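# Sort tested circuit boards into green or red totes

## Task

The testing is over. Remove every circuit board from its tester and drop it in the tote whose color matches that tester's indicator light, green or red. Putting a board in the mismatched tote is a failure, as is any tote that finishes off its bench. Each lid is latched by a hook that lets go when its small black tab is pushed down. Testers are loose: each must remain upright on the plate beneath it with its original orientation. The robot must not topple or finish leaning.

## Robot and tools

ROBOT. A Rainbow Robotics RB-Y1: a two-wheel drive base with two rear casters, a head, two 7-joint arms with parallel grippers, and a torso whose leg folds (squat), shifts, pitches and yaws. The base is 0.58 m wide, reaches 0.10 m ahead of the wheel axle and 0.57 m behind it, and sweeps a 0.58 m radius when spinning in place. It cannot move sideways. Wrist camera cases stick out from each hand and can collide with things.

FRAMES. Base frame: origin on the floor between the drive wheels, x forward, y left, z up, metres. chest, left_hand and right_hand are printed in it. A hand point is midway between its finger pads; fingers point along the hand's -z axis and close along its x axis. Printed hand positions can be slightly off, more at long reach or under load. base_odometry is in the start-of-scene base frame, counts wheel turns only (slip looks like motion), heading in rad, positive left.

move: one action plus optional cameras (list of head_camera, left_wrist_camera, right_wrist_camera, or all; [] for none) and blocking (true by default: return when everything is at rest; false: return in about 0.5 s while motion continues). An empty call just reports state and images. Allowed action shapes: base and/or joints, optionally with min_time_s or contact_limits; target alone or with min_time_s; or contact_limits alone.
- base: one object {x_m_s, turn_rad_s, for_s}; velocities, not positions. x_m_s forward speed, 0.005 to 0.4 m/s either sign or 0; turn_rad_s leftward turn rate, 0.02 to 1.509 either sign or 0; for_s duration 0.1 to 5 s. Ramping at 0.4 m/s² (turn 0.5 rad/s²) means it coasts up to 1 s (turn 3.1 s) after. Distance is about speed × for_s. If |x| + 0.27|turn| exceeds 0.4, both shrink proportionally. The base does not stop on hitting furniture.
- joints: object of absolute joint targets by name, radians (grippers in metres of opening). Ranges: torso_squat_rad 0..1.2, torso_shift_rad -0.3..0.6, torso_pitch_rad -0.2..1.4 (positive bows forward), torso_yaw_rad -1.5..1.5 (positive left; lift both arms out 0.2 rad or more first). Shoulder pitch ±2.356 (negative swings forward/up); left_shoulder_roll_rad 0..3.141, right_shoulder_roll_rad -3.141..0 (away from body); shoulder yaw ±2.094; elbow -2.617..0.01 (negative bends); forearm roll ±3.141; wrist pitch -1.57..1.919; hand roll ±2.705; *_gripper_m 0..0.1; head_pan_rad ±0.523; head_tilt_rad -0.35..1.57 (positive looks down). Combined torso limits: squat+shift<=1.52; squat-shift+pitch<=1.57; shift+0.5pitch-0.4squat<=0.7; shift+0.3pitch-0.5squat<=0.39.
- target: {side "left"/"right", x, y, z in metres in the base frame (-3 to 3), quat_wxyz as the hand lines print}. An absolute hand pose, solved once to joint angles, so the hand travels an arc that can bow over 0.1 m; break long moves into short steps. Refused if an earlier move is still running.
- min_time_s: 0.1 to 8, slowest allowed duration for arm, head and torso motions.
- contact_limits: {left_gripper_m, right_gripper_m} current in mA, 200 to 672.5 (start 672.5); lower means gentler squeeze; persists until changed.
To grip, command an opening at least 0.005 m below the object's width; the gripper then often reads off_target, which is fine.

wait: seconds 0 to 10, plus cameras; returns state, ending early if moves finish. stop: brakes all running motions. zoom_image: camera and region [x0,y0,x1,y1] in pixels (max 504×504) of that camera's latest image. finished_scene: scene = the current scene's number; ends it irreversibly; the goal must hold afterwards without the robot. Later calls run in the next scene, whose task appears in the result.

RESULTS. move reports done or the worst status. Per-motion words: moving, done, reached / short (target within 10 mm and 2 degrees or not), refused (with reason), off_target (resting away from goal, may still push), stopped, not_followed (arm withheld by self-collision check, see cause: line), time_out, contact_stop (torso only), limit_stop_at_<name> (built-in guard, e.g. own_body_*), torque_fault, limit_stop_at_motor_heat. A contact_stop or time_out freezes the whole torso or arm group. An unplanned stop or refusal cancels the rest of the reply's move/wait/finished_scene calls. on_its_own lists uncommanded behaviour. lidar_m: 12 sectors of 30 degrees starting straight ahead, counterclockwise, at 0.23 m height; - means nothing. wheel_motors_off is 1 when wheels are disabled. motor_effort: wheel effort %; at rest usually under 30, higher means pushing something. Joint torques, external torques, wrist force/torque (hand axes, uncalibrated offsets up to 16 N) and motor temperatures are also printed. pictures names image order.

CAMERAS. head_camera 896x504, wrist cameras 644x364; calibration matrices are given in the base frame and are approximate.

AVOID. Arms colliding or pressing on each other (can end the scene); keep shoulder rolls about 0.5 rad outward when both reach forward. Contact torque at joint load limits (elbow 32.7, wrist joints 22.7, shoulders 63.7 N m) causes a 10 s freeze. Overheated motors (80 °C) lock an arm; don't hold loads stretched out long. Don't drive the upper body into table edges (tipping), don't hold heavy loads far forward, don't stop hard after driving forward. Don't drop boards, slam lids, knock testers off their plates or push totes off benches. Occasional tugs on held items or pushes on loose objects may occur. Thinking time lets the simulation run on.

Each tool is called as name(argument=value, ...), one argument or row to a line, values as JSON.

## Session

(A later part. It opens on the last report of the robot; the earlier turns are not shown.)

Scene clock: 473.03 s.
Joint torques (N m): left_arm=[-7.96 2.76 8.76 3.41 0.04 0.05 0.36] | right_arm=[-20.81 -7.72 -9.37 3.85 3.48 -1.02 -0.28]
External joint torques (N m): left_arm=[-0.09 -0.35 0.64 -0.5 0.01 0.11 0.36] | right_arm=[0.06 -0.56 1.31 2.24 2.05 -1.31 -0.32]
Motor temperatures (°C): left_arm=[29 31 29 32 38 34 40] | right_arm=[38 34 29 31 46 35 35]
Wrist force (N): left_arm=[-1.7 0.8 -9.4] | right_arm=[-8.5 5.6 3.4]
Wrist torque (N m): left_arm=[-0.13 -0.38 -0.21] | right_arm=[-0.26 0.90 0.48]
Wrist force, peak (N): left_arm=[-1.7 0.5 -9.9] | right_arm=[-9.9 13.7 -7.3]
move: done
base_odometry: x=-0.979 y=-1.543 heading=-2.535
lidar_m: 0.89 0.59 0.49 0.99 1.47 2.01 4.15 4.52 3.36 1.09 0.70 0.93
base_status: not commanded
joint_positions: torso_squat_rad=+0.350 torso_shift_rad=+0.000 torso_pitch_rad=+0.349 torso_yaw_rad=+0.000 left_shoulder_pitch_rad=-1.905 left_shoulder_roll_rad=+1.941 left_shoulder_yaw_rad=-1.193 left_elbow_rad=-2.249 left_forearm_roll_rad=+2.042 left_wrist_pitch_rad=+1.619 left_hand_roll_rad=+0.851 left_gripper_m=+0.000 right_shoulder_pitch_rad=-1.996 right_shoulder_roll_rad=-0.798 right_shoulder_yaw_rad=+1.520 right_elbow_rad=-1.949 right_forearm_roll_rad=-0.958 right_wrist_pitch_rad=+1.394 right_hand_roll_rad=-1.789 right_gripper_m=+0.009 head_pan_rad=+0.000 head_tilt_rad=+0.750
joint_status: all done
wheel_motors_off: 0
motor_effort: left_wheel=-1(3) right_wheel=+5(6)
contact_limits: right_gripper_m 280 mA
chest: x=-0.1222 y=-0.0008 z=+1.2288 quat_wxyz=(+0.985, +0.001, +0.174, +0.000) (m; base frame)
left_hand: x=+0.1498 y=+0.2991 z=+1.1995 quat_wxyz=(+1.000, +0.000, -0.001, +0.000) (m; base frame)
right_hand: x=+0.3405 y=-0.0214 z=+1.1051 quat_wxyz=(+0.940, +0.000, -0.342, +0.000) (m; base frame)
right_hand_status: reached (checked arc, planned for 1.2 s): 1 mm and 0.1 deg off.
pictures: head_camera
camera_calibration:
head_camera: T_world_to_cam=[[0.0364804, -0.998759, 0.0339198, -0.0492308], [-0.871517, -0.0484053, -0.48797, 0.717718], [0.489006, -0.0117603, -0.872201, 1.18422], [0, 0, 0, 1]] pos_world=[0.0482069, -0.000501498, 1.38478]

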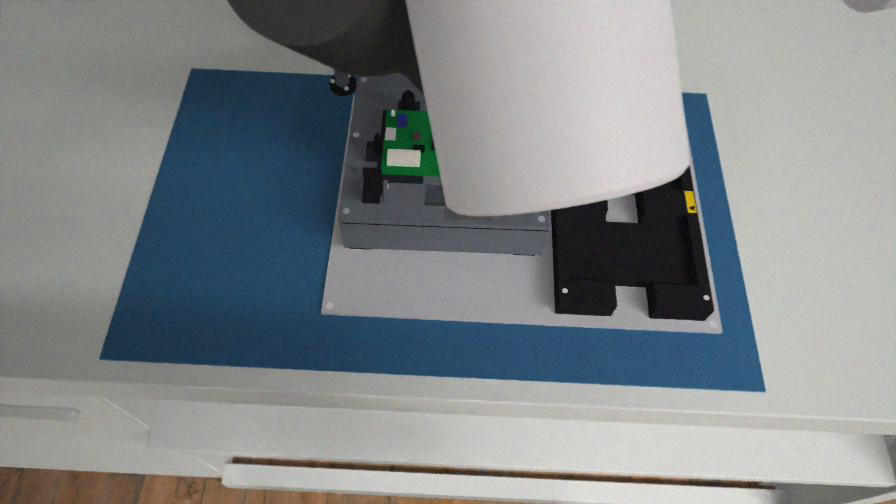

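move(
  target={"side":"right","x":0.336,"y":-0.0215,"z":1.095,"quat_wxyz":[0.843,0,-0.537,0]},
  min_time_s=1.2,
  cameras=[],
)

move(
  target={"side":"right","x":0.334,"y":-0.0215,"z":1.086,"quat_wxyz":[0.737,0,-0.676,0]},
  min_time_s=1.2,
  cameras=["head_camera","right_wrist_camera"],
)

Scene clock: 483.83 s.
Joint torques (N m): left_arm=[-7.96 2.59 8.59 3.34 0.11 0.01 0.4] | right_arm=[-16.82 -2.48 -9.31 1.89 2.69 -2.02 -0.12]
External joint torques (N m): left_arm=[-0.09 -0.52 0.46 -0.57 0.08 0.08 0.4] | right_arm=[2.78 4.14 0.14 1.73 1.05 -3.08 -0.17]
Motor temperatures (°C): left_arm=[29 31 29 32 38 34 40] | right_arm=[37 34 29 31 46 35 35]
Wrist force (N): left_arm=[-1.6 0.7 -9.5] | right_arm=[-0.8 -1.6 10.7]
Wrist torque (N m): left_arm=[-0.13 -0.36 -0.19] | right_arm=[-0.47 0.51 0.50]
Wrist force, peak (N): left_arm=[-1.8 0.6 -9.9] | right_arm=[-5.6 25.9 27.2]
move: done
base_odometry: x=-0.979 y=-1.543 heading=-2.535
lidar_m: 0.89 0.59 0.49 1.00 1.46 2.02 4.14 4.53 3.35 1.08 0.70 0.92
base_status: not commanded
joint_positions: torso_squat_rad=+0.350 torso_shift_rad=+0.000 torso_pitch_rad=+0.349 torso_yaw_rad=+0.000 left_shoulder_pitch_rad=-1.905 left_shoulder_roll_rad=+1.941 left_shoulder_yaw_rad=-1.193 left_elbow_rad=-2.249 left_forearm_roll_rad=+2.042 left_wrist_pitch_rad=+1.619 left_hand_roll_rad=+0.851 left_gripper_m=+0.000 right_shoulder_pitch_rad=-1.940 right_shoulder_roll_rad=-0.661 right_shoulder_yaw_rad=+1.761 right_elbow_rad=-2.103 right_forearm_roll_rad=-0.381 right_wrist_pitch_rad=+1.674 right_hand_roll_rad=-2.165 right_gripper_m=+0.005 head_pan_rad=+0.000 head_tilt_rad=+0.750
joint_status: all done
wheel_motors_off: 0
motor_effort: left_wheel=+2(3) right_wheel=+6(9)
contact_limits: right_gripper_m 280 mA
chest: x=-0.1224 y=-0.0009 z=+1.2288 quat_wxyz=(+0.985, +0.001, +0.174, +0.000) (m; base frame)
left_hand: x=+0.1497 y=+0.2991 z=+1.1996 quat_wxyz=(+1.000, +0.000, -0.001, +0.000) (m; base frame)
right_hand: x=+0.3361 y=-0.0220 z=+1.0955 quat_wxyz=(+0.843, +0.000, -0.538, +0.000) (m; base frame)
right_hand_status: reached (checked arc, planned for 1.2 s): 1 mm and 0.1 deg off.
pictures: none
No camera images: "cameras" was empty.

Scene clock: 485.37 s.
Joint torques (N m): left_arm=[-7.79 2.72 8.51 3.3 0.1 -0.03 0.39] | right_arm=[-15.56 -3.76 -6.19 2.27 0.81 -1.58 -0.23]
External joint torques (N m): left_arm=[0.08 -0.39 0.38 -0.61 0.08 0.03 0.39] | right_arm=[3.64 2.36 1.8 2.72 -0.66 -3.02 -0.28]
Motor temperatures (°C): left_arm=[29 31 29 32 38 34 40] | right_arm=[37 34 29 31 46 35 35]
Wrist force (N): left_arm=[-1.9 0.3 -9.4] | right_arm=[6.3 4.4 10.5]
Wrist torque (N m): left_arm=[-0.09 -0.41 -0.19] | right_arm=[-0.31 0.19 0.50]
Wrist force, peak (N): left_arm=[-1.7 0.9 -9.8] | right_arm=[15.9 6.4 25.9]
move: done
base_odometry: x=-0.979 y=-1.543 heading=-2.535
lidar_m: 0.89 0.58 0.49 0.99 1.46 2.01 4.14 4.51 3.35 1.09 0.69 0.93
base_status: not commanded
joint_positions: torso_squat_rad=+0.350 torso_shift_rad=+0.000 torso_pitch_rad=+0.349 torso_yaw_rad=+0.000 left_shoulder_pitch_rad=-1.905 left_shoulder_roll_rad=+1.941 left_shoulder_yaw_rad=-1.193 left_elbow_rad=-2.249 left_forearm_roll_rad=+2.042 left_wrist_pitch_rad=+1.619 left_hand_roll_rad=+0.851 left_gripper_m=+0.000 right_shoulder_pitch_rad=-1.870 right_shoulder_roll_rad=-0.479 right_shoulder_yaw_rad=+1.995 right_elbow_rad=-1.989 right_forearm_roll_rad=-0.031 right_wrist_pitch_rad=+1.920 right_hand_roll_rad=-2.339 right_gripper_m=+0.005 head_pan_rad=+0.000 head_tilt_rad=+0.750
joint_status: all done
wheel_motors_off: 0
motor_effort: left_wheel=+1(2) right_wheel=+7(8)
contact_limits: right_gripper_m 280 mA
chest: x=-0.1224 y=-0.0008 z=+1.2288 quat_wxyz=(+0.985, +0.001, +0.174, +0.000) (m; base frame)
left_hand: x=+0.1496 y=+0.2991 z=+1.1997 quat_wxyz=(+1.000, +0.000, -0.001, +0.000) (m; base frame)
right_hand: x=+0.3343 y=-0.0215 z=+1.0867 quat_wxyz=(+0.739, +0.003, -0.673, +0.003) (m; base frame)
right_hand_status: reached (checked arc, planned for 1.2 s): 1 mm and 0.7 deg off.
pictures: head_camera, right_wrist_camera
camera_calibration:
head_camera: T_world_to_cam=[[0.0364364, -0.998761, 0.0338965, -0.0492284], [-0.871347, -0.0483596, -0.488279, 0.717959], [0.489313, -0.0117445, -0.872029, 1.18417], [0, 0, 0, 1]] pos_world=[0.0479563, -0.000539772, 1.38486]
right_wrist_camera: T_world_to_cam=[[-0.0766914, 0.0207264, -0.996839, 1.11181], [-0.449001, 0.891953, 0.0530893, 0.144809], [0.890234, 0.451653, -0.0590989, -0.151975], [0, 0, 0, 1]] pos_world=[0.285579, -0.0835665, 1.09163]

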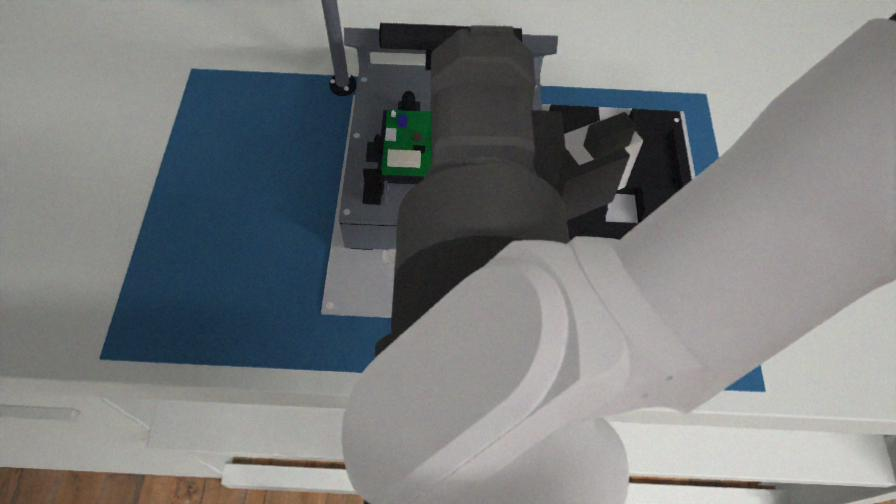

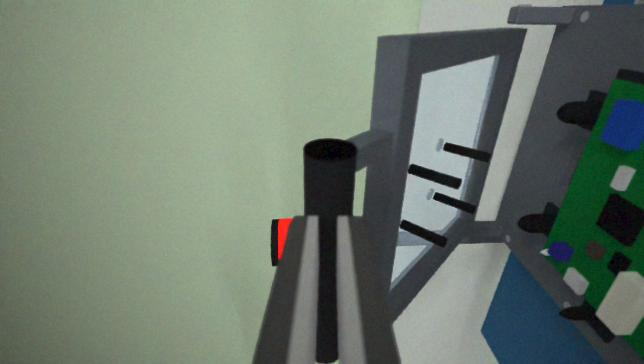

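move(
  joints={"right_gripper_m":0.026},
  cameras=["right_wrist_camera"],
)

move(
  target={"side":"right","x":0.352,"y":-0.0215,"z":1.09,"quat_wxyz":[0.737,0,-0.676,0]},
  min_time_s=1.2,
  cameras=["head_camera","right_wrist_camera"],
)

Scene clock: 495.83 s.
Joint torques (N m): left_arm=[-7.82 2.65 8.63 3.45 0.1 0.02 0.4] | right_arm=[-15.96 -3.81 -6.81 0.41 1.03 1.1 -0.18]
External joint torques (N m): left_arm=[0.05 -0.46 0.5 -0.46 0.07 0.08 0.4] | right_arm=[3.23 2.3 1.18 0.86 -0.44 -0.35 -0.24]
Motor temperatures (°C): left_arm=[29 31 29 32 38 34 40] | right_arm=[37 34 29 31 46 35 35]
Wrist force (N): left_arm=[-1.8 0.5 -9.8] | right_arm=[-4.1 10.7 -7.6]
Wrist torque (N m): left_arm=[-0.10 -0.40 -0.20] | right_arm=[-0.11 0.49 0.46]
Wrist force, peak (N): left_arm=[-1.9 0.7 -9.9] | right_arm=[-4.4 10.9 -7.6]
move: done
base_odometry: x=-0.979 y=-1.543 heading=-2.535
lidar_m: 0.90 0.59 0.48 1.00 1.46 2.02 4.15 4.52 3.34 1.09 0.70 0.93
base_status: not commanded
joint_positions: torso_squat_rad=+0.350 torso_shift_rad=+0.000 torso_pitch_rad=+0.350 torso_yaw_rad=+0.000 left_shoulder_pitch_rad=-1.905 left_shoulder_roll_rad=+1.941 left_shoulder_yaw_rad=-1.193 left_elbow_rad=-2.249 left_forearm_roll_rad=+2.042 left_wrist_pitch_rad=+1.619 left_hand_roll_rad=+0.851 left_gripper_m=+0.000 right_shoulder_pitch_rad=-1.869 right_shoulder_roll_rad=-0.478 right_shoulder_yaw_rad=+1.996 right_elbow_rad=-1.989 right_forearm_roll_rad=-0.031 right_wrist_pitch_rad=+1.919 right_hand_roll_rad=-2.339 right_gripper_m=+0.026 head_pan_rad=+0.000 head_tilt_rad=+0.750
joint_status: all done
wheel_motors_off: 0
motor_effort: left_wheel=+1(1) right_wheel=+6(8)
contact_limits: right_gripper_m 280 mA
chest: x=-0.1220 y=-0.0008 z=+1.2288 quat_wxyz=(+0.985, +0.001, +0.174, +0.000) (m; base frame)
left_hand: x=+0.1500 y=+0.2992 z=+1.1994 quat_wxyz=(+1.000, +0.000, -0.001, +0.000) (m; base frame)
right_hand: x=+0.3347 y=-0.0214 z=+1.0862 quat_wxyz=(+0.740, +0.003, -0.673, +0.003) (m; base frame)
pictures: right_wrist_camera
camera_calibration:
right_wrist_camera: T_world_to_cam=[[-0.0776848, 0.0205261, -0.996767, 1.11159], [-0.449174, 0.891849, 0.0533728, 0.144621], [0.890061, 0.451868, -0.0600632, -0.15127], [0, 0, 0, 1]] pos_world=[0.285953, -0.0834426, 1.09119]

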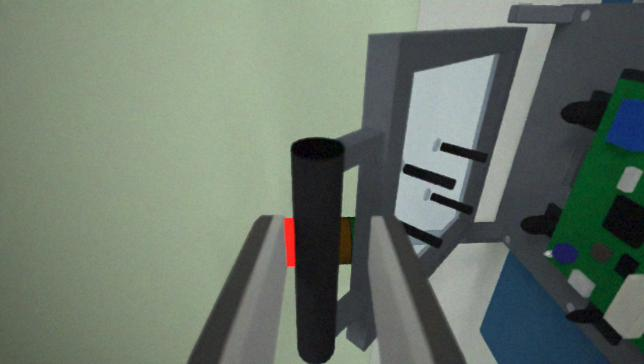

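Scene clock: 497.37 s.
Joint torques (N m): left_arm=[-7.67 2.76 8.67 3.27 0.05 0.04 0.35] | right_arm=[-19.42 -7.07 -8.52 0.86 0.82 1.07 0.4]
External joint torques (N m): left_arm=[0.2 -0.36 0.54 -0.64 0.02 0.1 0.35] | right_arm=[0.36 -0.69 -0.4 0.88 -0.66 -0.36 0.35]
Motor temperatures (°C): left_arm=[29 31 29 32 38 34 40] | right_arm=[37 34 29 31 46 35 35]
Wrist force (N): left_arm=[-1.6 1.0 -9.7] | right_arm=[-4.3 10.8 -7.8]
Wrist torque (N m): left_arm=[-0.18 -0.38 -0.20] | right_arm=[-0.12 0.47 0.47]
Wrist force, peak (N): left_arm=[-1.7 0.7 -9.8] | right_arm=[-4.1 11.1 -7.7]
move: done
base_odometry: x=-0.979 y=-1.543 heading=-2.535
lidar_m: 0.90 0.59 0.49 0.99 1.47 2.02 4.14 4.52 3.35 1.09 0.70 0.92
base_status: not commanded
joint_positions: torso_squat_rad=+0.350 torso_shift_rad=+0.000 torso_pitch_rad=+0.350 torso_yaw_rad=+0.000 left_shoulder_pitch_rad=-1.905 left_shoulder_roll_rad=+1.941 left_shoulder_yaw_rad=-1.193 left_elbow_rad=-2.249 left_forearm_roll_rad=+2.042 left_wrist_pitch_rad=+1.619 left_hand_roll_rad=+0.851 left_gripper_m=+0.000 right_shoulder_pitch_rad=-1.881 right_shoulder_roll_rad=-0.491 right_shoulder_yaw_rad=+1.989 right_elbow_rad=-1.938 right_forearm_roll_rad=-0.036 right_wrist_pitch_rad=+1.865 right_hand_roll_rad=-2.331 right_gripper_m=+0.026 head_pan_rad=+0.000 head_tilt_rad=+0.750
joint_status: all done
wheel_motors_off: 0
motor_effort: left_wheel=-1(2) right_wheel=+3(7)
contact_limits: right_gripper_m 280 mA
chest: x=-0.1220 y=-0.0008 z=+1.2287 quat_wxyz=(+0.985, +0.001, +0.174, +0.000) (m; base frame)
left_hand: x=+0.1500 y=+0.2992 z=+1.1994 quat_wxyz=(+1.000, +0.000, -0.001, +0.000) (m; base frame)
right_hand: x=+0.3518 y=-0.0214 z=+1.0899 quat_wxyz=(+0.737, +0.000, -0.676, +0.000) (m; base frame)
right_hand_status: reached (checked arc, planned for 1.2 s): 0 mm and 0.0 deg off.
pictures: head_camera, right_wrist_camera
camera_calibration:
head_camera: T_world_to_cam=[[0.036545, -0.998756, 0.0339388, -0.0492153], [-0.871642, -0.0484678, -0.487741, 0.71759], [0.488779, -0.011758, -0.872328, 1.18424], [0, 0, 0, 1]] pos_world=[0.0484494, -0.000449761, 1.38471]
right_wrist_camera: T_world_to_cam=[[-0.0694686, 0.0201385, -0.997381, 1.11436], [-0.441859, 0.895753, 0.0488624, 0.154594], [0.894391, 0.444096, -0.0533284, -0.175364], [0, 0, 0, 1]] pos_world=[0.302566, -0.0830409, 1.09453]

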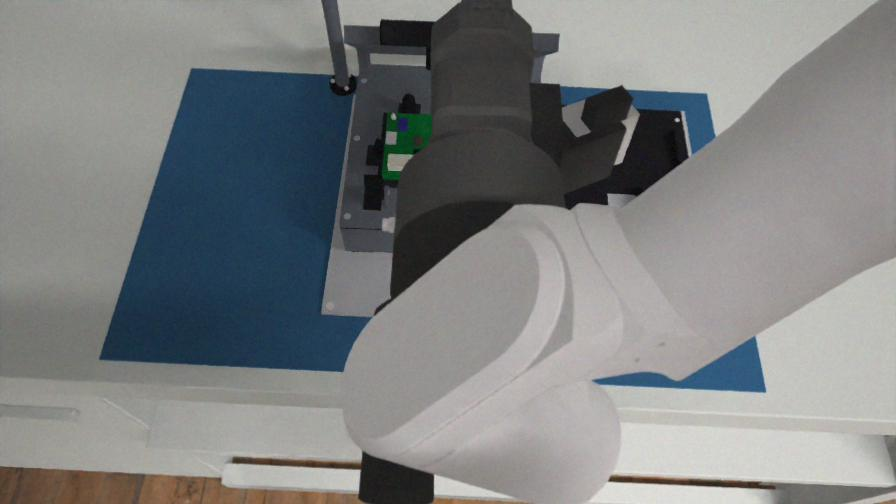

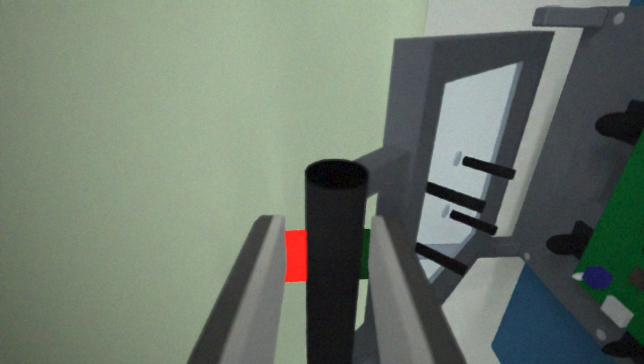

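move(
  joints={"right_gripper_m":0.006},
  cameras=[],
)

move(
  target={"side":"right","x":0.392,"y":-0.0215,"z":1.118,"quat_wxyz":[0.72,0,-0.694,0]},
  min_time_s=1.2,
  cameras=[],
)

move(
  target={"side":"right","x":0.438,"y":-0.0215,"z":1.136,"quat_wxyz":[0.707,0,-0.707,0]},
  min_time_s=1.2,
  cameras=["head_camera","right_wrist_camera"],
)

Scene clock: 509.07 s.
Joint torques (N m): left_arm=[-7.92 2.84 8.72 3.41 0.12 0.05 0.41] | right_arm=[-20.56 -7.13 -8.79 0.35 1.87 2.73 0.38]
External joint torques (N m): left_arm=[-0.05 -0.28 0.59 -0.5 0.1 0.11 0.41] | right_arm=[-0.79 -0.76 -0.67 0.36 0.38 1.31 0.33]
Motor temperatures (°C): left_arm=[29 31 29 32 37 34 40] | right_arm=[36 34 29 31 46 35 35]
Wrist force (N): left_arm=[-1.8 0.8 -9.4] | right_arm=[-10.3 11.7 -11.4]
Wrist torque (N m): left_arm=[-0.14 -0.40 -0.20] | right_arm=[-0.03 0.61 0.23]
Wrist force, peak (N): left_arm=[-2.0 0.8 -9.8] | right_arm=[-16.7 12.3 -15.4]
move: off_target
base_odometry: x=-0.979 y=-1.543 heading=-2.535
lidar_m: 0.89 0.59 0.49 1.00 1.46 2.01 4.14 4.52 3.35 1.09 0.70 0.93
base_status: not commanded
joint_positions: torso_squat_rad=+0.350 torso_shift_rad=+0.000 torso_pitch_rad=+0.350 torso_yaw_rad=+0.000 left_shoulder_pitch_rad=-1.905 left_shoulder_roll_rad=+1.941 left_shoulder_yaw_rad=-1.193 left_elbow_rad=-2.249 left_forearm_roll_rad=+2.042 left_wrist_pitch_rad=+1.619 left_hand_roll_rad=+0.851 left_gripper_m=+0.000 right_shoulder_pitch_rad=-1.880 right_shoulder_roll_rad=-0.491 right_shoulder_yaw_rad=+1.989 right_elbow_rad=-1.938 right_forearm_roll_rad=-0.037 right_wrist_pitch_rad=+1.865 right_hand_roll_rad=-2.331 right_gripper_m=+0.015 head_pan_rad=+0.000 head_tilt_rad=+0.750
joint_status: right_gripper_m off_target (ended at +0.015, target +0.006)
wheel_motors_off: 0
motor_effort: left_wheel=-2(3) right_wheel=+4(6)
contact_limits: right_gripper_m 280 mA
chest: x=-0.1218 y=-0.0008 z=+1.2287 quat_wxyz=(+0.985, +0.001, +0.174, +0.000) (m; base frame)
left_hand: x=+0.1502 y=+0.2992 z=+1.1993 quat_wxyz=(+1.000, +0.000, -0.001, +0.000) (m; base frame)
right_hand: x=+0.3520 y=-0.0214 z=+1.0895 quat_wxyz=(+0.737, +0.000, -0.676, +0.000) (m; base frame)
pictures: none
No camera images: "cameras" was empty.

Scene clock: 510.60 s.
Joint torques (N m): left_arm=[-7.77 2.74 8.75 3.34 0.13 -0.04 0.33] | right_arm=[-25.69 -10.14 -11.49 3.37 3.3 3.61 0.64]
External joint torques (N m): left_arm=[0.1 -0.38 0.62 -0.57 0.1 0.02 0.33] | right_arm=[-4.65 -3.06 -3.08 2.31 1.75 2.21 0.58]
Motor temperatures (°C): left_arm=[29 31 29 32 37 34 40] | right_arm=[36 34 29 31 46 35 35]
Wrist force (N): left_arm=[-1.5 0.6 -9.4] | right_arm=[-18.1 12.2 -10.4]
Wrist torque (N m): left_arm=[-0.13 -0.36 -0.20] | right_arm=[-0.14 0.80 0.24]
Wrist force, peak (N): left_arm=[-1.7 0.7 -9.8] | right_arm=[-18.3 12.8 -10.1]
move: done
base_odometry: x=-0.979 y=-1.543 heading=-2.535
lidar_m: 0.90 0.60 0.49 1.00 1.46 2.01 4.14 4.53 3.35 1.09 0.70 0.93
base_status: not commanded
joint_positions: torso_squat_rad=+0.350 torso_shift_rad=+0.000 torso_pitch_rad=+0.350 torso_yaw_rad=+0.000 left_shoulder_pitch_rad=-1.905 left_shoulder_roll_rad=+1.941 left_shoulder_yaw_rad=-1.193 left_elbow_rad=-2.249 left_forearm_roll_rad=+2.042 left_wrist_pitch_rad=+1.619 left_hand_roll_rad=+0.851 left_gripper_m=+0.000 right_shoulder_pitch_rad=-1.933 right_shoulder_roll_rad=-0.536 right_shoulder_yaw_rad=+1.977 right_elbow_rad=-1.854 right_forearm_roll_rad=-0.031 right_wrist_pitch_rad=+1.751 right_hand_roll_rad=-2.306 right_gripper_m=+0.015 head_pan_rad=+0.000 head_tilt_rad=+0.750
joint_status: all done
wheel_motors_off: 0
motor_effort: left_wheel=-1(3) right_wheel=+3(6)
contact_limits: right_gripper_m 280 mA
chest: x=-0.1218 y=-0.0008 z=+1.2287 quat_wxyz=(+0.985, +0.001, +0.174, +0.000) (m; base frame)
left_hand: x=+0.1502 y=+0.2992 z=+1.1993 quat_wxyz=(+1.000, +0.000, +0.000, +0.000) (m; base frame)
right_hand: x=+0.3912 y=-0.0216 z=+1.1169 quat_wxyz=(+0.721, +0.000, -0.693, +0.001) (m; base frame)
right_hand_status: reached (checked arc, planned for 1.2 s): 1 mm and 0.2 deg off.
pictures: none
No camera images: "cameras" was empty.

Scene clock: 512.13 s.
Joint torques (N m): left_arm=[-7.69 2.9 8.76 3.44 0.12 -0.01 0.4] | right_arm=[-30.1 -11.65 -11.37 5.53 4.38 3.99 0.69]
External joint torques (N m): left_arm=[0.18 -0.22 0.63 -0.46 0.09 0.06 0.4] | right_arm=[-7.59 -3.97 -2.84 3.32 2.81 2.61 0.63]
Motor temperatures (°C): left_arm=[29 31 29 32 37 34 40] | right_arm=[36 34 29 31 46 35 35]
Wrist force (N): left_arm=[-1.8 0.5 -9.7] | right_arm=[-20.7 11.5 -7.8]
Wrist torque (N m): left_arm=[-0.10 -0.39 -0.20] | right_arm=[-0.16 0.86 0.25]
Wrist force, peak (N): left_arm=[-1.8 0.5 -9.9] | right_arm=[-22.2 11.5 -7.6]
move: done
base_odometry: x=-0.979 y=-1.543 heading=-2.535
lidar_m: 0.89 0.58 0.47 1.00 1.45 2.02 4.15 4.52 3.35 1.09 0.71 0.93
base_status: not commanded
joint_positions: torso_squat_rad=+0.350 torso_shift_rad=+0.000 torso_pitch_rad=+0.350 torso_yaw_rad=+0.000 left_shoulder_pitch_rad=-1.905 left_shoulder_roll_rad=+1.941 left_shoulder_yaw_rad=-1.193 left_elbow_rad=-2.249 left_forearm_roll_rad=+2.042 left_wrist_pitch_rad=+1.619 left_hand_roll_rad=+0.851 left_gripper_m=+0.000 right_shoulder_pitch_rad=-1.957 right_shoulder_roll_rad=-0.551 right_shoulder_yaw_rad=+1.973 right_elbow_rad=-1.703 right_forearm_roll_rad=-0.020 right_wrist_pitch_rad=+1.600 right_hand_roll_rad=-2.294 right_gripper_m=+0.015 head_pan_rad=+0.000 head_tilt_rad=+0.750
joint_status: all done
wheel_motors_off: 0
motor_effort: left_wheel=-2(4) right_wheel=+5(6)
contact_limits: right_gripper_m 280 mA
chest: x=-0.1217 y=-0.0007 z=+1.2287 quat_wxyz=(+0.985, +0.000, +0.174, +0.000) (m; base frame)
left_hand: x=+0.1502 y=+0.2993 z=+1.1992 quat_wxyz=(+1.000, +0.000, +0.000, +0.000) (m; base frame)
right_hand: x=+0.4366 y=-0.0216 z=+1.1345 quat_wxyz=(+0.709, +0.000, -0.706, +0.001) (m; base frame)
right_hand_status: reached (checked arc, planned for 1.2 s): 2 mm and 0.3 deg off.
pictures: head_camera, right_wrist_camera
camera_calibration:
head_camera: T_world_to_cam=[[0.0366797, -0.998749, 0.0339766, -0.0491925], [-0.87194, -0.0485965, -0.487195, 0.717136], [0.488237, -0.0117554, -0.872632, 1.18434], [0, 0, 0, 1]] pos_world=[0.0488632, -0.000358266, 1.38455]
right_wrist_camera: T_world_to_cam=[[0.0127907, 0.0193298, -0.999731, 1.13146], [-0.445122, 0.895395, 0.0116175, 0.233737], [0.895379, 0.444854, 0.0200568, -0.332341], [0, 0, 0, 1]] pos_world=[0.387141, -0.0833148, 1.1351]

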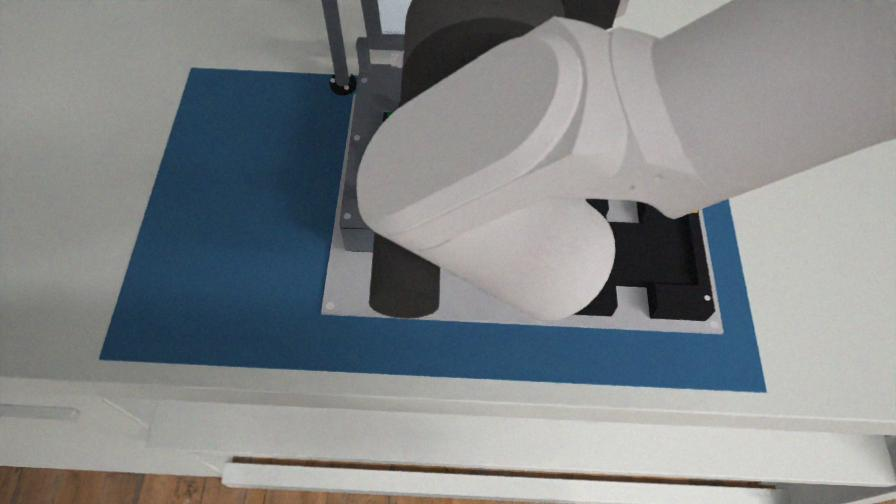

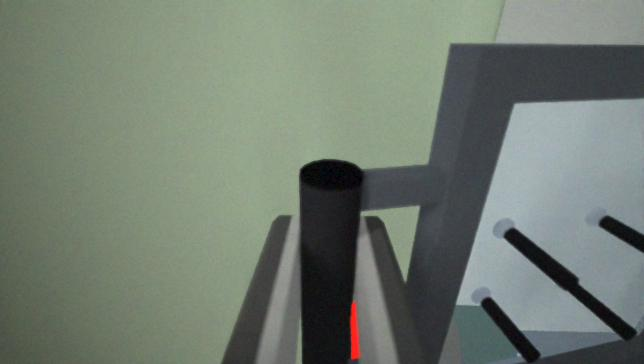

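move(
  target={"side":"right","x":0.488,"y":-0.0215,"z":1.141,"quat_wxyz":[0.707,0,-0.707,0]},
  min_time_s=1.2,
  cameras=[],
)

move(
  target={"side":"right","x":0.510,"y":-0.0215,"z":1.139,"quat_wxyz":[0.707,0,-0.707,0]},
  min_time_s=1,
  cameras=["head_camera","right_wrist_camera"],
)

Scene clock: 518.00 s.
Joint torques (N m): left_arm=[-7.78 2.68 8.73 3.45 0.11 0 0.45] | right_arm=[-30.11 -7.85 -11.53 5.87 3.99 3.35 0.69]
External joint torques (N m): left_arm=[0.09 -0.44 0.6 -0.45 0.09 0.06 0.45] | right_arm=[-5.9 0.38 -3.22 2.46 2.45 1.99 0.64]
Motor temperatures (°C): left_arm=[29 31 29 32 37 34 40] | right_arm=[37 34 29 31 46 35 35]
Wrist force (N): left_arm=[-1.9 0.8 -9.4] | right_arm=[-17.3 10.1 -8.4]
Wrist torque (N m): left_arm=[-0.14 -0.41 -0.20] | right_arm=[-0.10 0.73 0.22]
Wrist force, peak (N): left_arm=[-1.6 0.9 -9.9] | right_arm=[-25.2 13.1 -4.0]
move: done
base_odometry: x=-0.979 y=-1.543 heading=-2.535
lidar_m: 0.89 0.59 0.49 0.99 1.45 2.02 4.14 4.52 3.35 1.09 0.70 0.92
base_status: not commanded
joint_positions: torso_squat_rad=+0.350 torso_shift_rad=+0.000 torso_pitch_rad=+0.350 torso_yaw_rad=+0.000 left_shoulder_pitch_rad=-1.905 left_shoulder_roll_rad=+1.941 left_shoulder_yaw_rad=-1.193 left_elbow_rad=-2.249 left_forearm_roll_rad=+2.042 left_wrist_pitch_rad=+1.619 left_hand_roll_rad=+0.851 left_gripper_m=+0.000 right_shoulder_pitch_rad=-1.952 right_shoulder_roll_rad=-0.527 right_shoulder_yaw_rad=+1.967 right_elbow_rad=-1.476 right_forearm_roll_rad=-0.025 right_wrist_pitch_rad=+1.399 right_hand_roll_rad=-2.284 right_gripper_m=+0.015 head_pan_rad=+0.000 head_tilt_rad=+0.750
joint_status: all done
wheel_motors_off: 0
motor_effort: left_wheel=-2(3) right_wheel=+3(6)
contact_limits: right_gripper_m 280 mA
chest: x=-0.1217 y=-0.0008 z=+1.2287 quat_wxyz=(+0.985, +0.000, +0.174, +0.000) (m; base frame)
left_hand: x=+0.1503 y=+0.2992 z=+1.1992 quat_wxyz=(+1.000, +0.000, +0.000, +0.000) (m; base frame)
right_hand: x=+0.4877 y=-0.0220 z=+1.1395 quat_wxyz=(+0.708, +0.000, -0.706, +0.000) (m; base frame)
right_hand_status: reached (checked arc, planned for 1.2 s): 2 mm and 0.2 deg off.
pictures: none
No camera images: "cameras" was empty.

Scene clock: 519.33 s.
Joint torques (N m): left_arm=[-7.85 2.74 8.72 3.3 0.01 -0.04 0.43] | right_arm=[-28.59 -7.46 -9.82 5.44 3.7 2.42 -0.14]
External joint torques (N m): left_arm=[0.02 -0.39 0.59 -0.6 -0.01 0.02 0.43] | right_arm=[-3.63 0.96 -1.84 1.52 2.21 1.06 -0.19]
Motor temperatures (°C): left_arm=[29 31 29 32 37 34 40] | right_arm=[37 34 29 31 46 35 35]
Wrist force (N): left_arm=[-1.8 0.5 -9.6] | right_arm=[-13.5 8.0 -7.2]
Wrist torque (N m): left_arm=[-0.09 -0.40 -0.20] | right_arm=[-0.20 0.71 0.24]
Wrist force, peak (N): left_arm=[-1.7 0.7 -9.8] | right_arm=[-25.4 12.1 -2.4]
move: done
base_odometry: x=-0.979 y=-1.543 heading=-2.535
lidar_m: 0.89 0.59 0.49 0.99 1.46 2.01 4.15 4.51 3.34 1.09 0.70 0.93
base_status: not commanded
joint_positions: torso_squat_rad=+0.350 torso_shift_rad=+0.000 torso_pitch_rad=+0.350 torso_yaw_rad=+0.000 left_shoulder_pitch_rad=-1.905 left_shoulder_roll_rad=+1.941 left_shoulder_yaw_rad=-1.193 left_elbow_rad=-2.249 left_forearm_roll_rad=+2.042 left_wrist_pitch_rad=+1.619 left_hand_roll_rad=+0.851 left_gripper_m=+0.000 right_shoulder_pitch_rad=-1.937 right_shoulder_roll_rad=-0.498 right_shoulder_yaw_rad=+1.968 right_elbow_rad=-1.352 right_forearm_roll_rad=-0.023 right_wrist_pitch_rad=+1.308 right_hand_roll_rad=-2.286 right_gripper_m=+0.015 head_pan_rad=+0.000 head_tilt_rad=+0.750
joint_status: all done
wheel_motors_off: 0
motor_effort: left_wheel=-2(4) right_wheel=+4(6)
contact_limits: right_gripper_m 280 mA
chest: x=-0.1217 y=-0.0008 z=+1.2287 quat_wxyz=(+0.985, +0.000, +0.174, +0.000) (m; base frame)
left_hand: x=+0.1503 y=+0.2992 z=+1.1992 quat_wxyz=(+1.000, +0.000, +0.000, +0.000) (m; base frame)
right_hand: x=+0.5096 y=-0.0220 z=+1.1381 quat_wxyz=(+0.708, +0.000, -0.706, +0.000) (m; base frame)
right_hand_status: reached (checked arc, planned for 1.0 s): 1 mm and 0.1 deg off.
pictures: head_camera, right_wrist_camera
camera_calibration:
head_camera: T_world_to_cam=[[0.0365993, -0.998754, 0.0339269, -0.049187], [-0.871958, -0.0485017, -0.487171, 0.717108], [0.48821, -0.0117527, -0.872647, 1.18435], [0, 0, 0, 1]] pos_world=[0.0488751, -0.000425341, 1.38455]
right_wrist_camera: T_world_to_cam=[[0.0149741, 0.0197789, -0.999692, 1.13305], [-0.443739, 0.896087, 0.0110824, 0.266448], [0.896031, 0.443437, 0.0221948, -0.400407], [0, 0, 0, 1]] pos_world=[0.460044, -0.0836162, 1.13864]

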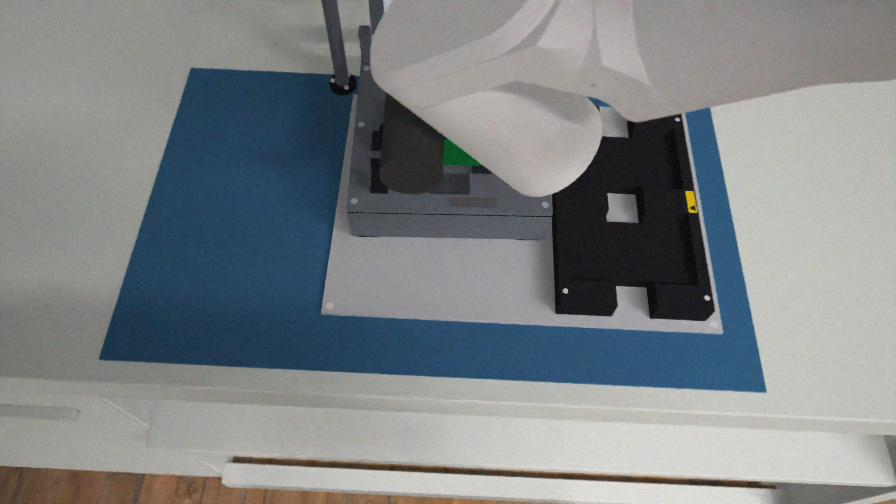

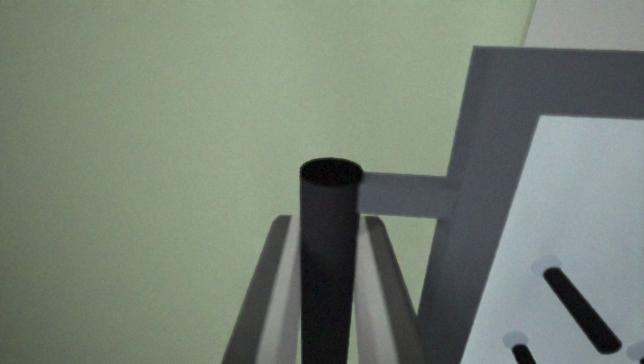

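move(
  joints={"right_gripper_m":0.03},
  contact_limits={"right_gripper_m":672},
  cameras=[],
)

move(
  target={"side":"right","x":0.45,"y":-0.0215,"z":1.138,"quat_wxyz":[0.707,0,-0.707,0]},
  min_time_s=1,
  cameras=[],
)

move(
  target={"side":"right","x":0.38,"y":-0.02,"z":1.12,"quat_wxyz":[0.66,0,-0.751,0]},
  cameras=[],
)

move(
  target={"side":"right","x":0.30,"y":0,"z":1.13,"quat_wxyz":[0.72,0,-0.694,0]},
  cameras=["right_wrist_camera"],
)

move(
  target={"side":"right","x":0.31,"y":-0.07,"z":1.15,"quat_wxyz":[0.80,0,-0.6,0]},
  cameras=[],
)

move(
  target={"side":"right","x":0.28,"y":-0.13,"z":1.16,"quat_wxyz":[0.924,0,-0.383,0]},
  cameras=[],
)

move(
  target={"side":"right","x":0.25,"y":-0.15,"z":1.12,"quat_wxyz":[1,0,0,0]},
  cameras=["head_camera"],
)

zoom_image(
  camera="head_camera",
  region=[300, 20, 600, 270],
)

Scene clock: 530.33 s.
Joint torques (N m): left_arm=[-7.72 3.06 8.65 3.47 0.09 -0.01 0.41] | right_arm=[-24.59 -7.31 -8.78 4.35 1.57 1.59 -0.02]
External joint torques (N m): left_arm=[0.15 -0.06 0.53 -0.43 0.06 0.05 0.41] | right_arm=[0.33 1.12 -0.8 0.42 0.08 0.23 -0.08]
Motor temperatures (°C): left_arm=[29 31 29 32 37 34 40] | right_arm=[37 34 29 31 46 35 35]
Wrist force (N): left_arm=[-2.0 0.5 -9.4] | right_arm=[-4.0 11.0 -6.9]
Wrist torque (N m): left_arm=[-0.11 -0.41 -0.21] | right_arm=[-0.16 0.48 0.46]
Wrist force, peak (N): left_arm=[-1.7 0.7 -9.9] | right_arm=[-14.3 8.0 -7.3]
move: done
base_odometry: x=-0.979 y=-1.543 heading=-2.535
lidar_m: 0.89 0.58 0.48 1.01 1.46 2.01 4.15 4.52 3.35 1.09 0.70 0.93
base_status: not commanded
joint_positions: torso_squat_rad=+0.350 torso_shift_rad=+0.000 torso_pitch_rad=+0.350 torso_yaw_rad=+0.000 left_shoulder_pitch_rad=-1.905 left_shoulder_roll_rad=+1.941 left_shoulder_yaw_rad=-1.193 left_elbow_rad=-2.249 left_forearm_roll_rad=+2.042 left_wrist_pitch_rad=+1.619 left_hand_roll_rad=+0.851 left_gripper_m=+0.000 right_shoulder_pitch_rad=-1.938 right_shoulder_roll_rad=-0.498 right_shoulder_yaw_rad=+1.968 right_elbow_rad=-1.351 right_forearm_roll_rad=-0.022 right_wrist_pitch_rad=+1.308 right_hand_roll_rad=-2.286 right_gripper_m=+0.030 head_pan_rad=+0.000 head_tilt_rad=+0.750
joint_status: all done
wheel_motors_off: 0
motor_effort: left_wheel=-1(3) right_wheel=+3(5)
contact_limits: right_gripper_m 672 mA
chest: x=-0.1219 y=-0.0008 z=+1.2287 quat_wxyz=(+0.985, +0.000, +0.174, +0.000) (m; base frame)
left_hand: x=+0.1501 y=+0.2992 z=+1.1993 quat_wxyz=(+1.000, +0.000, -0.001, +0.000) (m; base frame)
right_hand: x=+0.5096 y=-0.0218 z=+1.1393 quat_wxyz=(+0.707, +0.000, -0.707, +0.000) (m; base frame)
pictures: none
No camera images: "cameras" was empty.

Scene clock: 531.67 s.
Joint torques (N m): left_arm=[-7.93 2.78 8.6 3.36 0.14 0.01 0.41] | right_arm=[-22.1 -8.3 -7.3 2.23 1.4 1.24 -0.28]
External joint torques (N m): left_arm=[-0.06 -0.34 0.47 -0.55 0.11 0.07 0.41] | right_arm=[0.87 -0.46 1.22 -0.31 -0.17 -0.14 -0.34]
Motor temperatures (°C): left_arm=[29 31 29 32 37 34 40] | right_arm=[37 34 29 31 46 35 35]
Wrist force (N): left_arm=[-1.7 0.5 -9.2] | right_arm=[-4.0 10.9 -7.0]
Wrist torque (N m): left_arm=[-0.09 -0.38 -0.19] | right_arm=[-0.13 0.48 0.44]
Wrist force, peak (N): left_arm=[-1.7 0.7 -9.8] | right_arm=[-8.2 11.7 -8.9]
move: done
base_odometry: x=-0.979 y=-1.543 heading=-2.535
lidar_m: 0.89 0.59 0.49 0.99 1.47 2.01 4.15 4.52 3.35 1.09 0.70 0.93
base_status: not commanded
joint_positions: torso_squat_rad=+0.350 torso_shift_rad=+0.000 torso_pitch_rad=+0.350 torso_yaw_rad=+0.000 left_shoulder_pitch_rad=-1.905 left_shoulder_roll_rad=+1.941 left_shoulder_yaw_rad=-1.193 left_elbow_rad=-2.249 left_forearm_roll_rad=+2.042 left_wrist_pitch_rad=+1.619 left_hand_roll_rad=+0.851 left_gripper_m=+0.000 right_shoulder_pitch_rad=-1.960 right_shoulder_roll_rad=-0.548 right_shoulder_yaw_rad=+1.970 right_elbow_rad=-1.648 right_forearm_roll_rad=-0.022 right_wrist_pitch_rad=+1.550 right_hand_roll_rad=-2.290 right_gripper_m=+0.030 head_pan_rad=+0.000 head_tilt_rad=+0.750
joint_status: all done
wheel_motors_off: 0
motor_effort: left_wheel=-1(3) right_wheel=+4(6)
contact_limits: right_gripper_m 672 mA
chest: x=-0.1220 y=-0.0008 z=+1.2287 quat_wxyz=(+0.985, +0.000, +0.174, +0.000) (m; base frame)
left_hand: x=+0.1500 y=+0.2992 z=+1.1994 quat_wxyz=(+1.000, +0.000, -0.001, +0.000) (m; base frame)
right_hand: x=+0.4500 y=-0.0213 z=+1.1382 quat_wxyz=(+0.707, +0.000, -0.707, +0.000) (m; base frame)
right_hand_status: reached (checked arc, planned for 1.0 s): 0 mm and 0.0 deg off.
pictures: none
No camera images: "cameras" was empty.

Scene clock: 532.53 s.
Joint torques (N m): left_arm=[-7.88 2.7 8.75 3.41 0.09 0.03 0.41] | right_arm=[-18.98 -6.44 -6.85 1.15 1.06 1.17 -0.01]
External joint torques (N m): left_arm=[-0.01 -0.42 0.62 -0.5 0.06 0.1 0.41] | right_arm=[1.76 0.28 0.86 0.24 -0.34 -0.29 -0.07]
Motor temperatures (°C): left_arm=[29 31 29 32 37 34 40] | right_arm=[37 34 29 31 46 35 35]
Wrist force (N): left_arm=[-1.8 0.6 -9.7] | right_arm=[-4.0 10.9 -6.1]
Wrist torque (N m): left_arm=[-0.12 -0.40 -0.19] | right_arm=[-0.14 0.50 0.45]
Wrist force, peak (N): left_arm=[-1.9 0.7 -9.7] | right_arm=[-4.8 11.4 -6.9]
move: done
base_odometry: x=-0.979 y=-1.543 heading=-2.535
lidar_m: 0.89 0.59 0.48 1.00 1.46 2.02 4.14 4.52 3.35 1.09 0.70 0.93
base_status: not commanded
joint_positions: torso_squat_rad=+0.350 torso_shift_rad=+0.000 torso_pitch_rad=+0.350 torso_yaw_rad=+0.000 left_shoulder_pitch_rad=-1.905 left_shoulder_roll_rad=+1.941 left_shoulder_yaw_rad=-1.193 left_elbow_rad=-2.249 left_forearm_roll_rad=+2.042 left_wrist_pitch_rad=+1.619 left_hand_roll_rad=+0.851 left_gripper_m=+0.000 right_shoulder_pitch_rad=-1.888 right_shoulder_roll_rad=-0.449 right_shoulder_yaw_rad=+2.053 right_elbow_rad=-1.784 right_forearm_roll_rad=+0.097 right_wrist_pitch_rad=+1.898 right_hand_roll_rad=-2.356 right_gripper_m=+0.030 head_pan_rad=+0.000 head_tilt_rad=+0.750
joint_status: all done
wheel_motors_off: 0
motor_effort: left_wheel=-2(4) right_wheel=+2(4)
contact_limits: right_gripper_m 672 mA
chest: x=-0.1220 y=-0.0007 z=+1.2287 quat_wxyz=(+0.985, +0.000, +0.174, +0.000) (m; base frame)
left_hand: x=+0.1500 y=+0.2992 z=+1.1994 quat_wxyz=(+1.000, +0.000, -0.001, +0.000) (m; base frame)
right_hand: x=+0.3800 y=-0.0199 z=+1.1202 quat_wxyz=(+0.660, +0.000, -0.751, +0.000) (m; base frame)
right_hand_status: reached (checked arc, planned for 0.5 s): 0 mm and 0.0 deg off.
pictures: none
No camera images: "cameras" was empty.

Scene clock: 533.77 s.
Joint torques (N m): left_arm=[-7.88 2.77 8.82 3.34 0.08 0.03 0.38] | right_arm=[-15.42 -7.66 -4.3 1.31 0.99 1.78 0.43]
External joint torques (N m): left_arm=[-0.01 -0.35 0.7 -0.57 0.05 0.1 0.38] | right_arm=[2.29 1 1.59 -0.05 0.02 -0.05 0.37]
Motor temperatures (°C): left_arm=[29 31 29 32 37 34 40] | right_arm=[37 34 29 31 46 35 35]
Wrist force (N): left_arm=[-2.0 0.9 -9.5] | right_arm=[-4.1 11.1 -7.6]
Wrist torque (N m): left_arm=[-0.14 -0.41 -0.21] | right_arm=[-0.15 0.49 0.45]
Wrist force, peak (N): left_arm=[-1.8 0.8 -9.8] | right_arm=[-3.1 11.7 -7.6]
move: short
base_odometry: x=-0.979 y=-1.543 heading=-2.535
lidar_m: 0.89 0.59 0.48 1.00 1.46 2.01 4.15 4.52 3.35 1.08 0.70 0.93
base_status: not commanded
joint_positions: torso_squat_rad=+0.350 torso_shift_rad=+0.000 torso_pitch_rad=+0.350 torso_yaw_rad=+0.000 left_shoulder_pitch_rad=-1.905 left_shoulder_roll_rad=+1.941 left_shoulder_yaw_rad=-1.193 left_elbow_rad=-2.249 left_forearm_roll_rad=+2.042 left_wrist_pitch_rad=+1.619 left_hand_roll_rad=+0.851 left_gripper_m=+0.000 right_shoulder_pitch_rad=-2.281 right_shoulder_roll_rad=-0.309 right_shoulder_yaw_rad=+2.094 right_elbow_rad=-2.129 right_forearm_roll_rad=-0.530 right_wrist_pitch_rad=+1.919 right_hand_roll_rad=-2.662 right_gripper_m=+0.030 head_pan_rad=+0.000 head_tilt_rad=+0.750
joint_status: all done
wheel_motors_off: 0
motor_effort: left_wheel=-2(3) right_wheel=+2(5)
contact_limits: right_gripper_m 672 mA
chest: x=-0.1220 y=-0.0007 z=+1.2287 quat_wxyz=(+0.985, +0.000, +0.174, +0.000) (m; base frame)
left_hand: x=+0.1500 y=+0.2992 z=+1.1994 quat_wxyz=(+1.000, +0.000, -0.001, +0.000) (m; base frame)
right_hand: x=+0.3003 y=+0.0003 z=+1.1305 quat_wxyz=(+0.751, -0.002, -0.660, -0.002) (m; base frame)
right_hand_status: short (checked arc, as near as the solve gets, planned for 0.7 s): 1 mm and 5.3 deg off. The place is met; only the turn is off.
pictures: right_wrist_camera
camera_calibration:
right_wrist_camera: T_world_to_cam=[[-0.111104, 0.0209438, -0.993588, 1.15902], [-0.433658, 0.898551, 0.0674324, 0.0869087], [0.894202, 0.43837, -0.0907498, -0.09441], [0, 0, 0, 1]] pos_world=[0.250882, -0.0609797, 1.13716]

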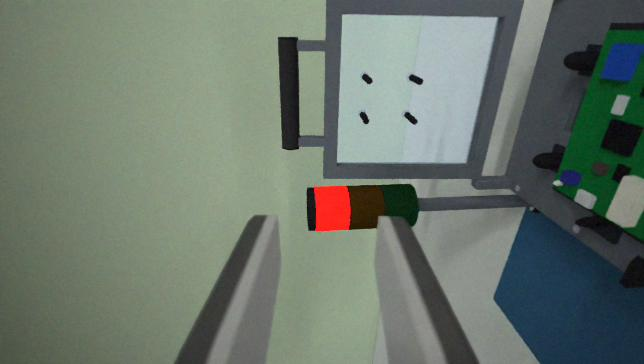

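Scene clock: 534.87 s.
Joint torques (N m): left_arm=[-7.81 2.88 8.72 3.39 0.12 -0.01 0.44] | right_arm=[-17.06 -5.46 -6.11 0.9 1.04 1.66 0.05]
External joint torques (N m): left_arm=[0.06 -0.23 0.6 -0.51 0.1 0.06 0.44] | right_arm=[0.47 1.11 0.33 -0.27 -0.14 0.01 0]
Motor temperatures (°C): left_arm=[29 31 29 32 37 34 40] | right_arm=[37 34 29 31 46 35 35]
Wrist force (N): left_arm=[-1.6 0.6 -9.4] | right_arm=[-3.7 10.6 -8.5]
Wrist torque (N m): left_arm=[-0.10 -0.38 -0.21] | right_arm=[-0.07 0.50 0.48]
Wrist force, peak (N): left_arm=[-1.8 0.8 -9.8] | right_arm=[-4.1 11.8 -8.2]
move: done
base_odometry: x=-0.979 y=-1.543 heading=-2.535
lidar_m: 0.90 0.59 0.49 0.99 1.46 2.01 4.14 4.52 3.35 1.09 0.71 0.93
base_status: not commanded
joint_positions: torso_squat_rad=+0.350 torso_shift_rad=+0.000 torso_pitch_rad=+0.350 torso_yaw_rad=+0.000 left_shoulder_pitch_rad=-1.905 left_shoulder_roll_rad=+1.941 left_shoulder_yaw_rad=-1.193 left_elbow_rad=-2.249 left_forearm_roll_rad=+2.042 left_wrist_pitch_rad=+1.619 left_hand_roll_rad=+0.851 left_gripper_m=+0.000 right_shoulder_pitch_rad=-2.316 right_shoulder_roll_rad=-0.694 right_shoulder_yaw_rad=+2.094 right_elbow_rad=-2.390 right_forearm_roll_rad=-0.449 right_wrist_pitch_rad=+1.754 right_hand_roll_rad=-2.540 right_gripper_m=+0.030 head_pan_rad=+0.000 head_tilt_rad=+0.750
joint_status: all done
wheel_motors_off: 0
motor_effort: left_wheel=-3(3) right_wheel=+2(6)
contact_limits: right_gripper_m 672 mA
chest: x=-0.1220 y=-0.0008 z=+1.2287 quat_wxyz=(+0.985, +0.000, +0.174, +0.000) (m; base frame)
left_hand: x=+0.1500 y=+0.2992 z=+1.1994 quat_wxyz=(+1.000, +0.000, -0.001, +0.000) (m; base frame)
right_hand: x=+0.3100 y=-0.0700 z=+1.1501 quat_wxyz=(+0.800, +0.000, -0.600, +0.000) (m; base frame)
right_hand_status: reached (checked arc, planned for 0.7 s): 0 mm and 0.0 deg off.
pictures: none
No camera images: "cameras" was empty.

Scene clock: 536.13 s.
Joint torques (N m): left_arm=[-7.81 2.79 8.65 3.33 0.05 -0.02 0.4] | right_arm=[-14.46 -1.72 -8.18 2.65 1.39 0.79 -0.34]
External joint torques (N m): left_arm=[0.06 -0.33 0.52 -0.58 0.02 0.05 0.4] | right_arm=[0.55 1.25 0.02 -0.48 -0.03 0.2 -0.38]
Motor temperatures (°C): left_arm=[29 31 29 32 37 34 40] | right_arm=[37 34 29 31 46 35 35]
Wrist force (N): left_arm=[-1.5 0.8 -9.4] | right_arm=[-2.4 11.1 -11.1]
Wrist torque (N m): left_arm=[-0.14 -0.36 -0.19] | right_arm=[-0.13 0.59 0.50]
Wrist force, peak (N): left_arm=[-1.9 0.7 -9.8] | right_arm=[-2.4 11.0 -11.3]
move: done
base_odometry: x=-0.979 y=-1.543 heading=-2.535
lidar_m: 0.89 0.59 0.48 1.00 1.46 2.03 4.15 4.52 3.34 1.09 0.70 0.93
base_status: not commanded
joint_positions: torso_squat_rad=+0.350 torso_shift_rad=+0.000 torso_pitch_rad=+0.350 torso_yaw_rad=+0.000 left_shoulder_pitch_rad=-1.905 left_shoulder_roll_rad=+1.941 left_shoulder_yaw_rad=-1.193 left_elbow_rad=-2.249 left_forearm_roll_rad=+2.042 left_wrist_pitch_rad=+1.619 left_hand_roll_rad=+0.851 left_gripper_m=+0.000 right_shoulder_pitch_rad=-2.356 right_shoulder_roll_rad=-1.254 right_shoulder_yaw_rad=+1.829 right_elbow_rad=-2.491 right_forearm_roll_rad=-0.968 right_wrist_pitch_rad=+1.293 right_hand_roll_rad=-1.983 right_gripper_m=+0.030 head_pan_rad=+0.000 head_tilt_rad=+0.750
joint_status: all done
wheel_motors_off: 0
motor_effort: left_wheel=-2(3) right_wheel=+2(5)
contact_limits: right_gripper_m 672 mA
chest: x=-0.1220 y=-0.0008 z=+1.2287 quat_wxyz=(+0.985, +0.001, +0.174, +0.000) (m; base frame)
left_hand: x=+0.1500 y=+0.2992 z=+1.1994 quat_wxyz=(+1.000, +0.000, -0.001, +0.000) (m; base frame)
right_hand: x=+0.2795 y=-0.1296 z=+1.1603 quat_wxyz=(+0.923, +0.003, -0.385, -0.001) (m; base frame)
right_hand_status: reached (checked arc, planned for 0.9 s): 1 mm and 0.4 deg off.
pictures: none
No camera images: "cameras" was empty.

Scene clock: 537.43 s.
Joint torques (N m): left_arm=[-7.82 2.72 8.94 3.39 0.15 0.04 0.41] | right_arm=[-15.54 -2.25 -9.48 3.56 0.37 -0.17 -0.51]
External joint torques (N m): left_arm=[0.05 -0.4 0.81 -0.51 0.12 0.1 0.41] | right_arm=[2.79 1.73 -0.06 -0.2 0.14 -0.16 -0.5]
Motor temperatures (°C): left_arm=[29 31 29 32 37 34 40] | right_arm=[37 34 29 31 46 35 35]
Wrist force (N): left_arm=[-1.4 0.5 -9.5] | right_arm=[1.9 10.9 -13.0]
Wrist torque (N m): left_arm=[-0.10 -0.35 -0.20] | right_arm=[-0.08 0.81 0.55]
Wrist force, peak (N): left_arm=[-1.7 0.3 -9.8] | right_arm=[1.8 12.4 -13.1]
move: done
base_odometry: x=-0.979 y=-1.543 heading=-2.535
lidar_m: 0.89 0.59 0.48 0.99 1.46 2.01 4.15 4.52 3.34 1.09 0.70 0.93
base_status: not commanded
joint_positions: torso_squat_rad=+0.350 torso_shift_rad=+0.000 torso_pitch_rad=+0.350 torso_yaw_rad=+0.000 left_shoulder_pitch_rad=-1.905 left_shoulder_roll_rad=+1.941 left_shoulder_yaw_rad=-1.193 left_elbow_rad=-2.249 left_forearm_roll_rad=+2.042 left_wrist_pitch_rad=+1.619 left_hand_roll_rad=+0.851 left_gripper_m=+0.000 right_shoulder_pitch_rad=-2.286 right_shoulder_roll_rad=-1.223 right_shoulder_yaw_rad=+1.814 right_elbow_rad=-1.934 right_forearm_roll_rad=-1.958 right_wrist_pitch_rad=+1.236 right_hand_roll_rad=-1.119 right_gripper_m=+0.030 head_pan_rad=+0.000 head_tilt_rad=+0.750
joint_status: all done
wheel_motors_off: 0
motor_effort: left_wheel=-1(3) right_wheel=+2(4)
contact_limits: right_gripper_m 672 mA
chest: x=-0.1220 y=-0.0008 z=+1.2287 quat_wxyz=(+0.985, +0.000, +0.174, +0.000) (m; base frame)
left_hand: x=+0.1500 y=+0.2992 z=+1.1994 quat_wxyz=(+1.000, +0.000, -0.001, +0.000) (m; base frame)
right_hand: x=+0.2496 y=-0.1496 z=+1.1204 quat_wxyz=(+1.000, +0.002, -0.002, +0.000) (m; base frame)
right_hand_status: reached (checked arc, planned for 1.0 s): 1 mm and 0.3 deg off.
pictures: head_camera
camera_calibration:
head_camera: T_world_to_cam=[[0.0366102, -0.998753, 0.033945, -0.049207], [-0.871688, -0.0485265, -0.487653, 0.717515], [0.488692, -0.0117364, -0.872378, 1.18426], [0, 0, 0, 1]] pos_world=[0.0485147, -0.000428235, 1.38469]

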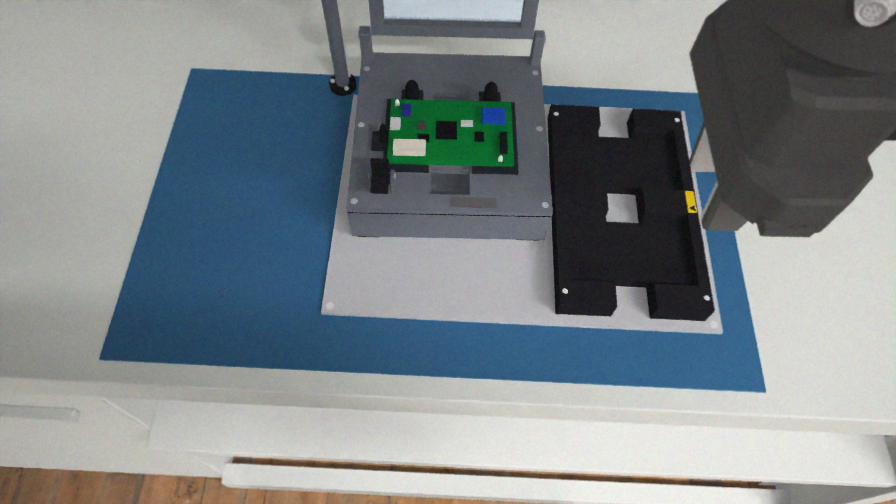

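Scaled by 1.680 from the camera's 896x504 image, which has a finer 1280x720 frame.

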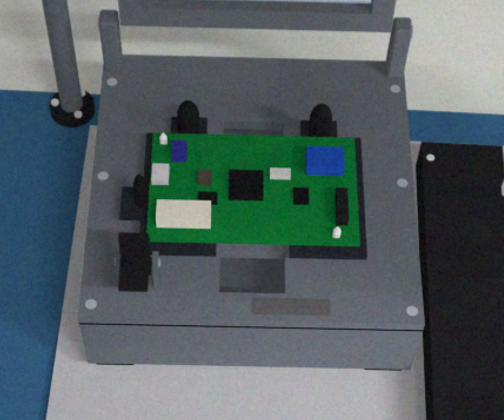

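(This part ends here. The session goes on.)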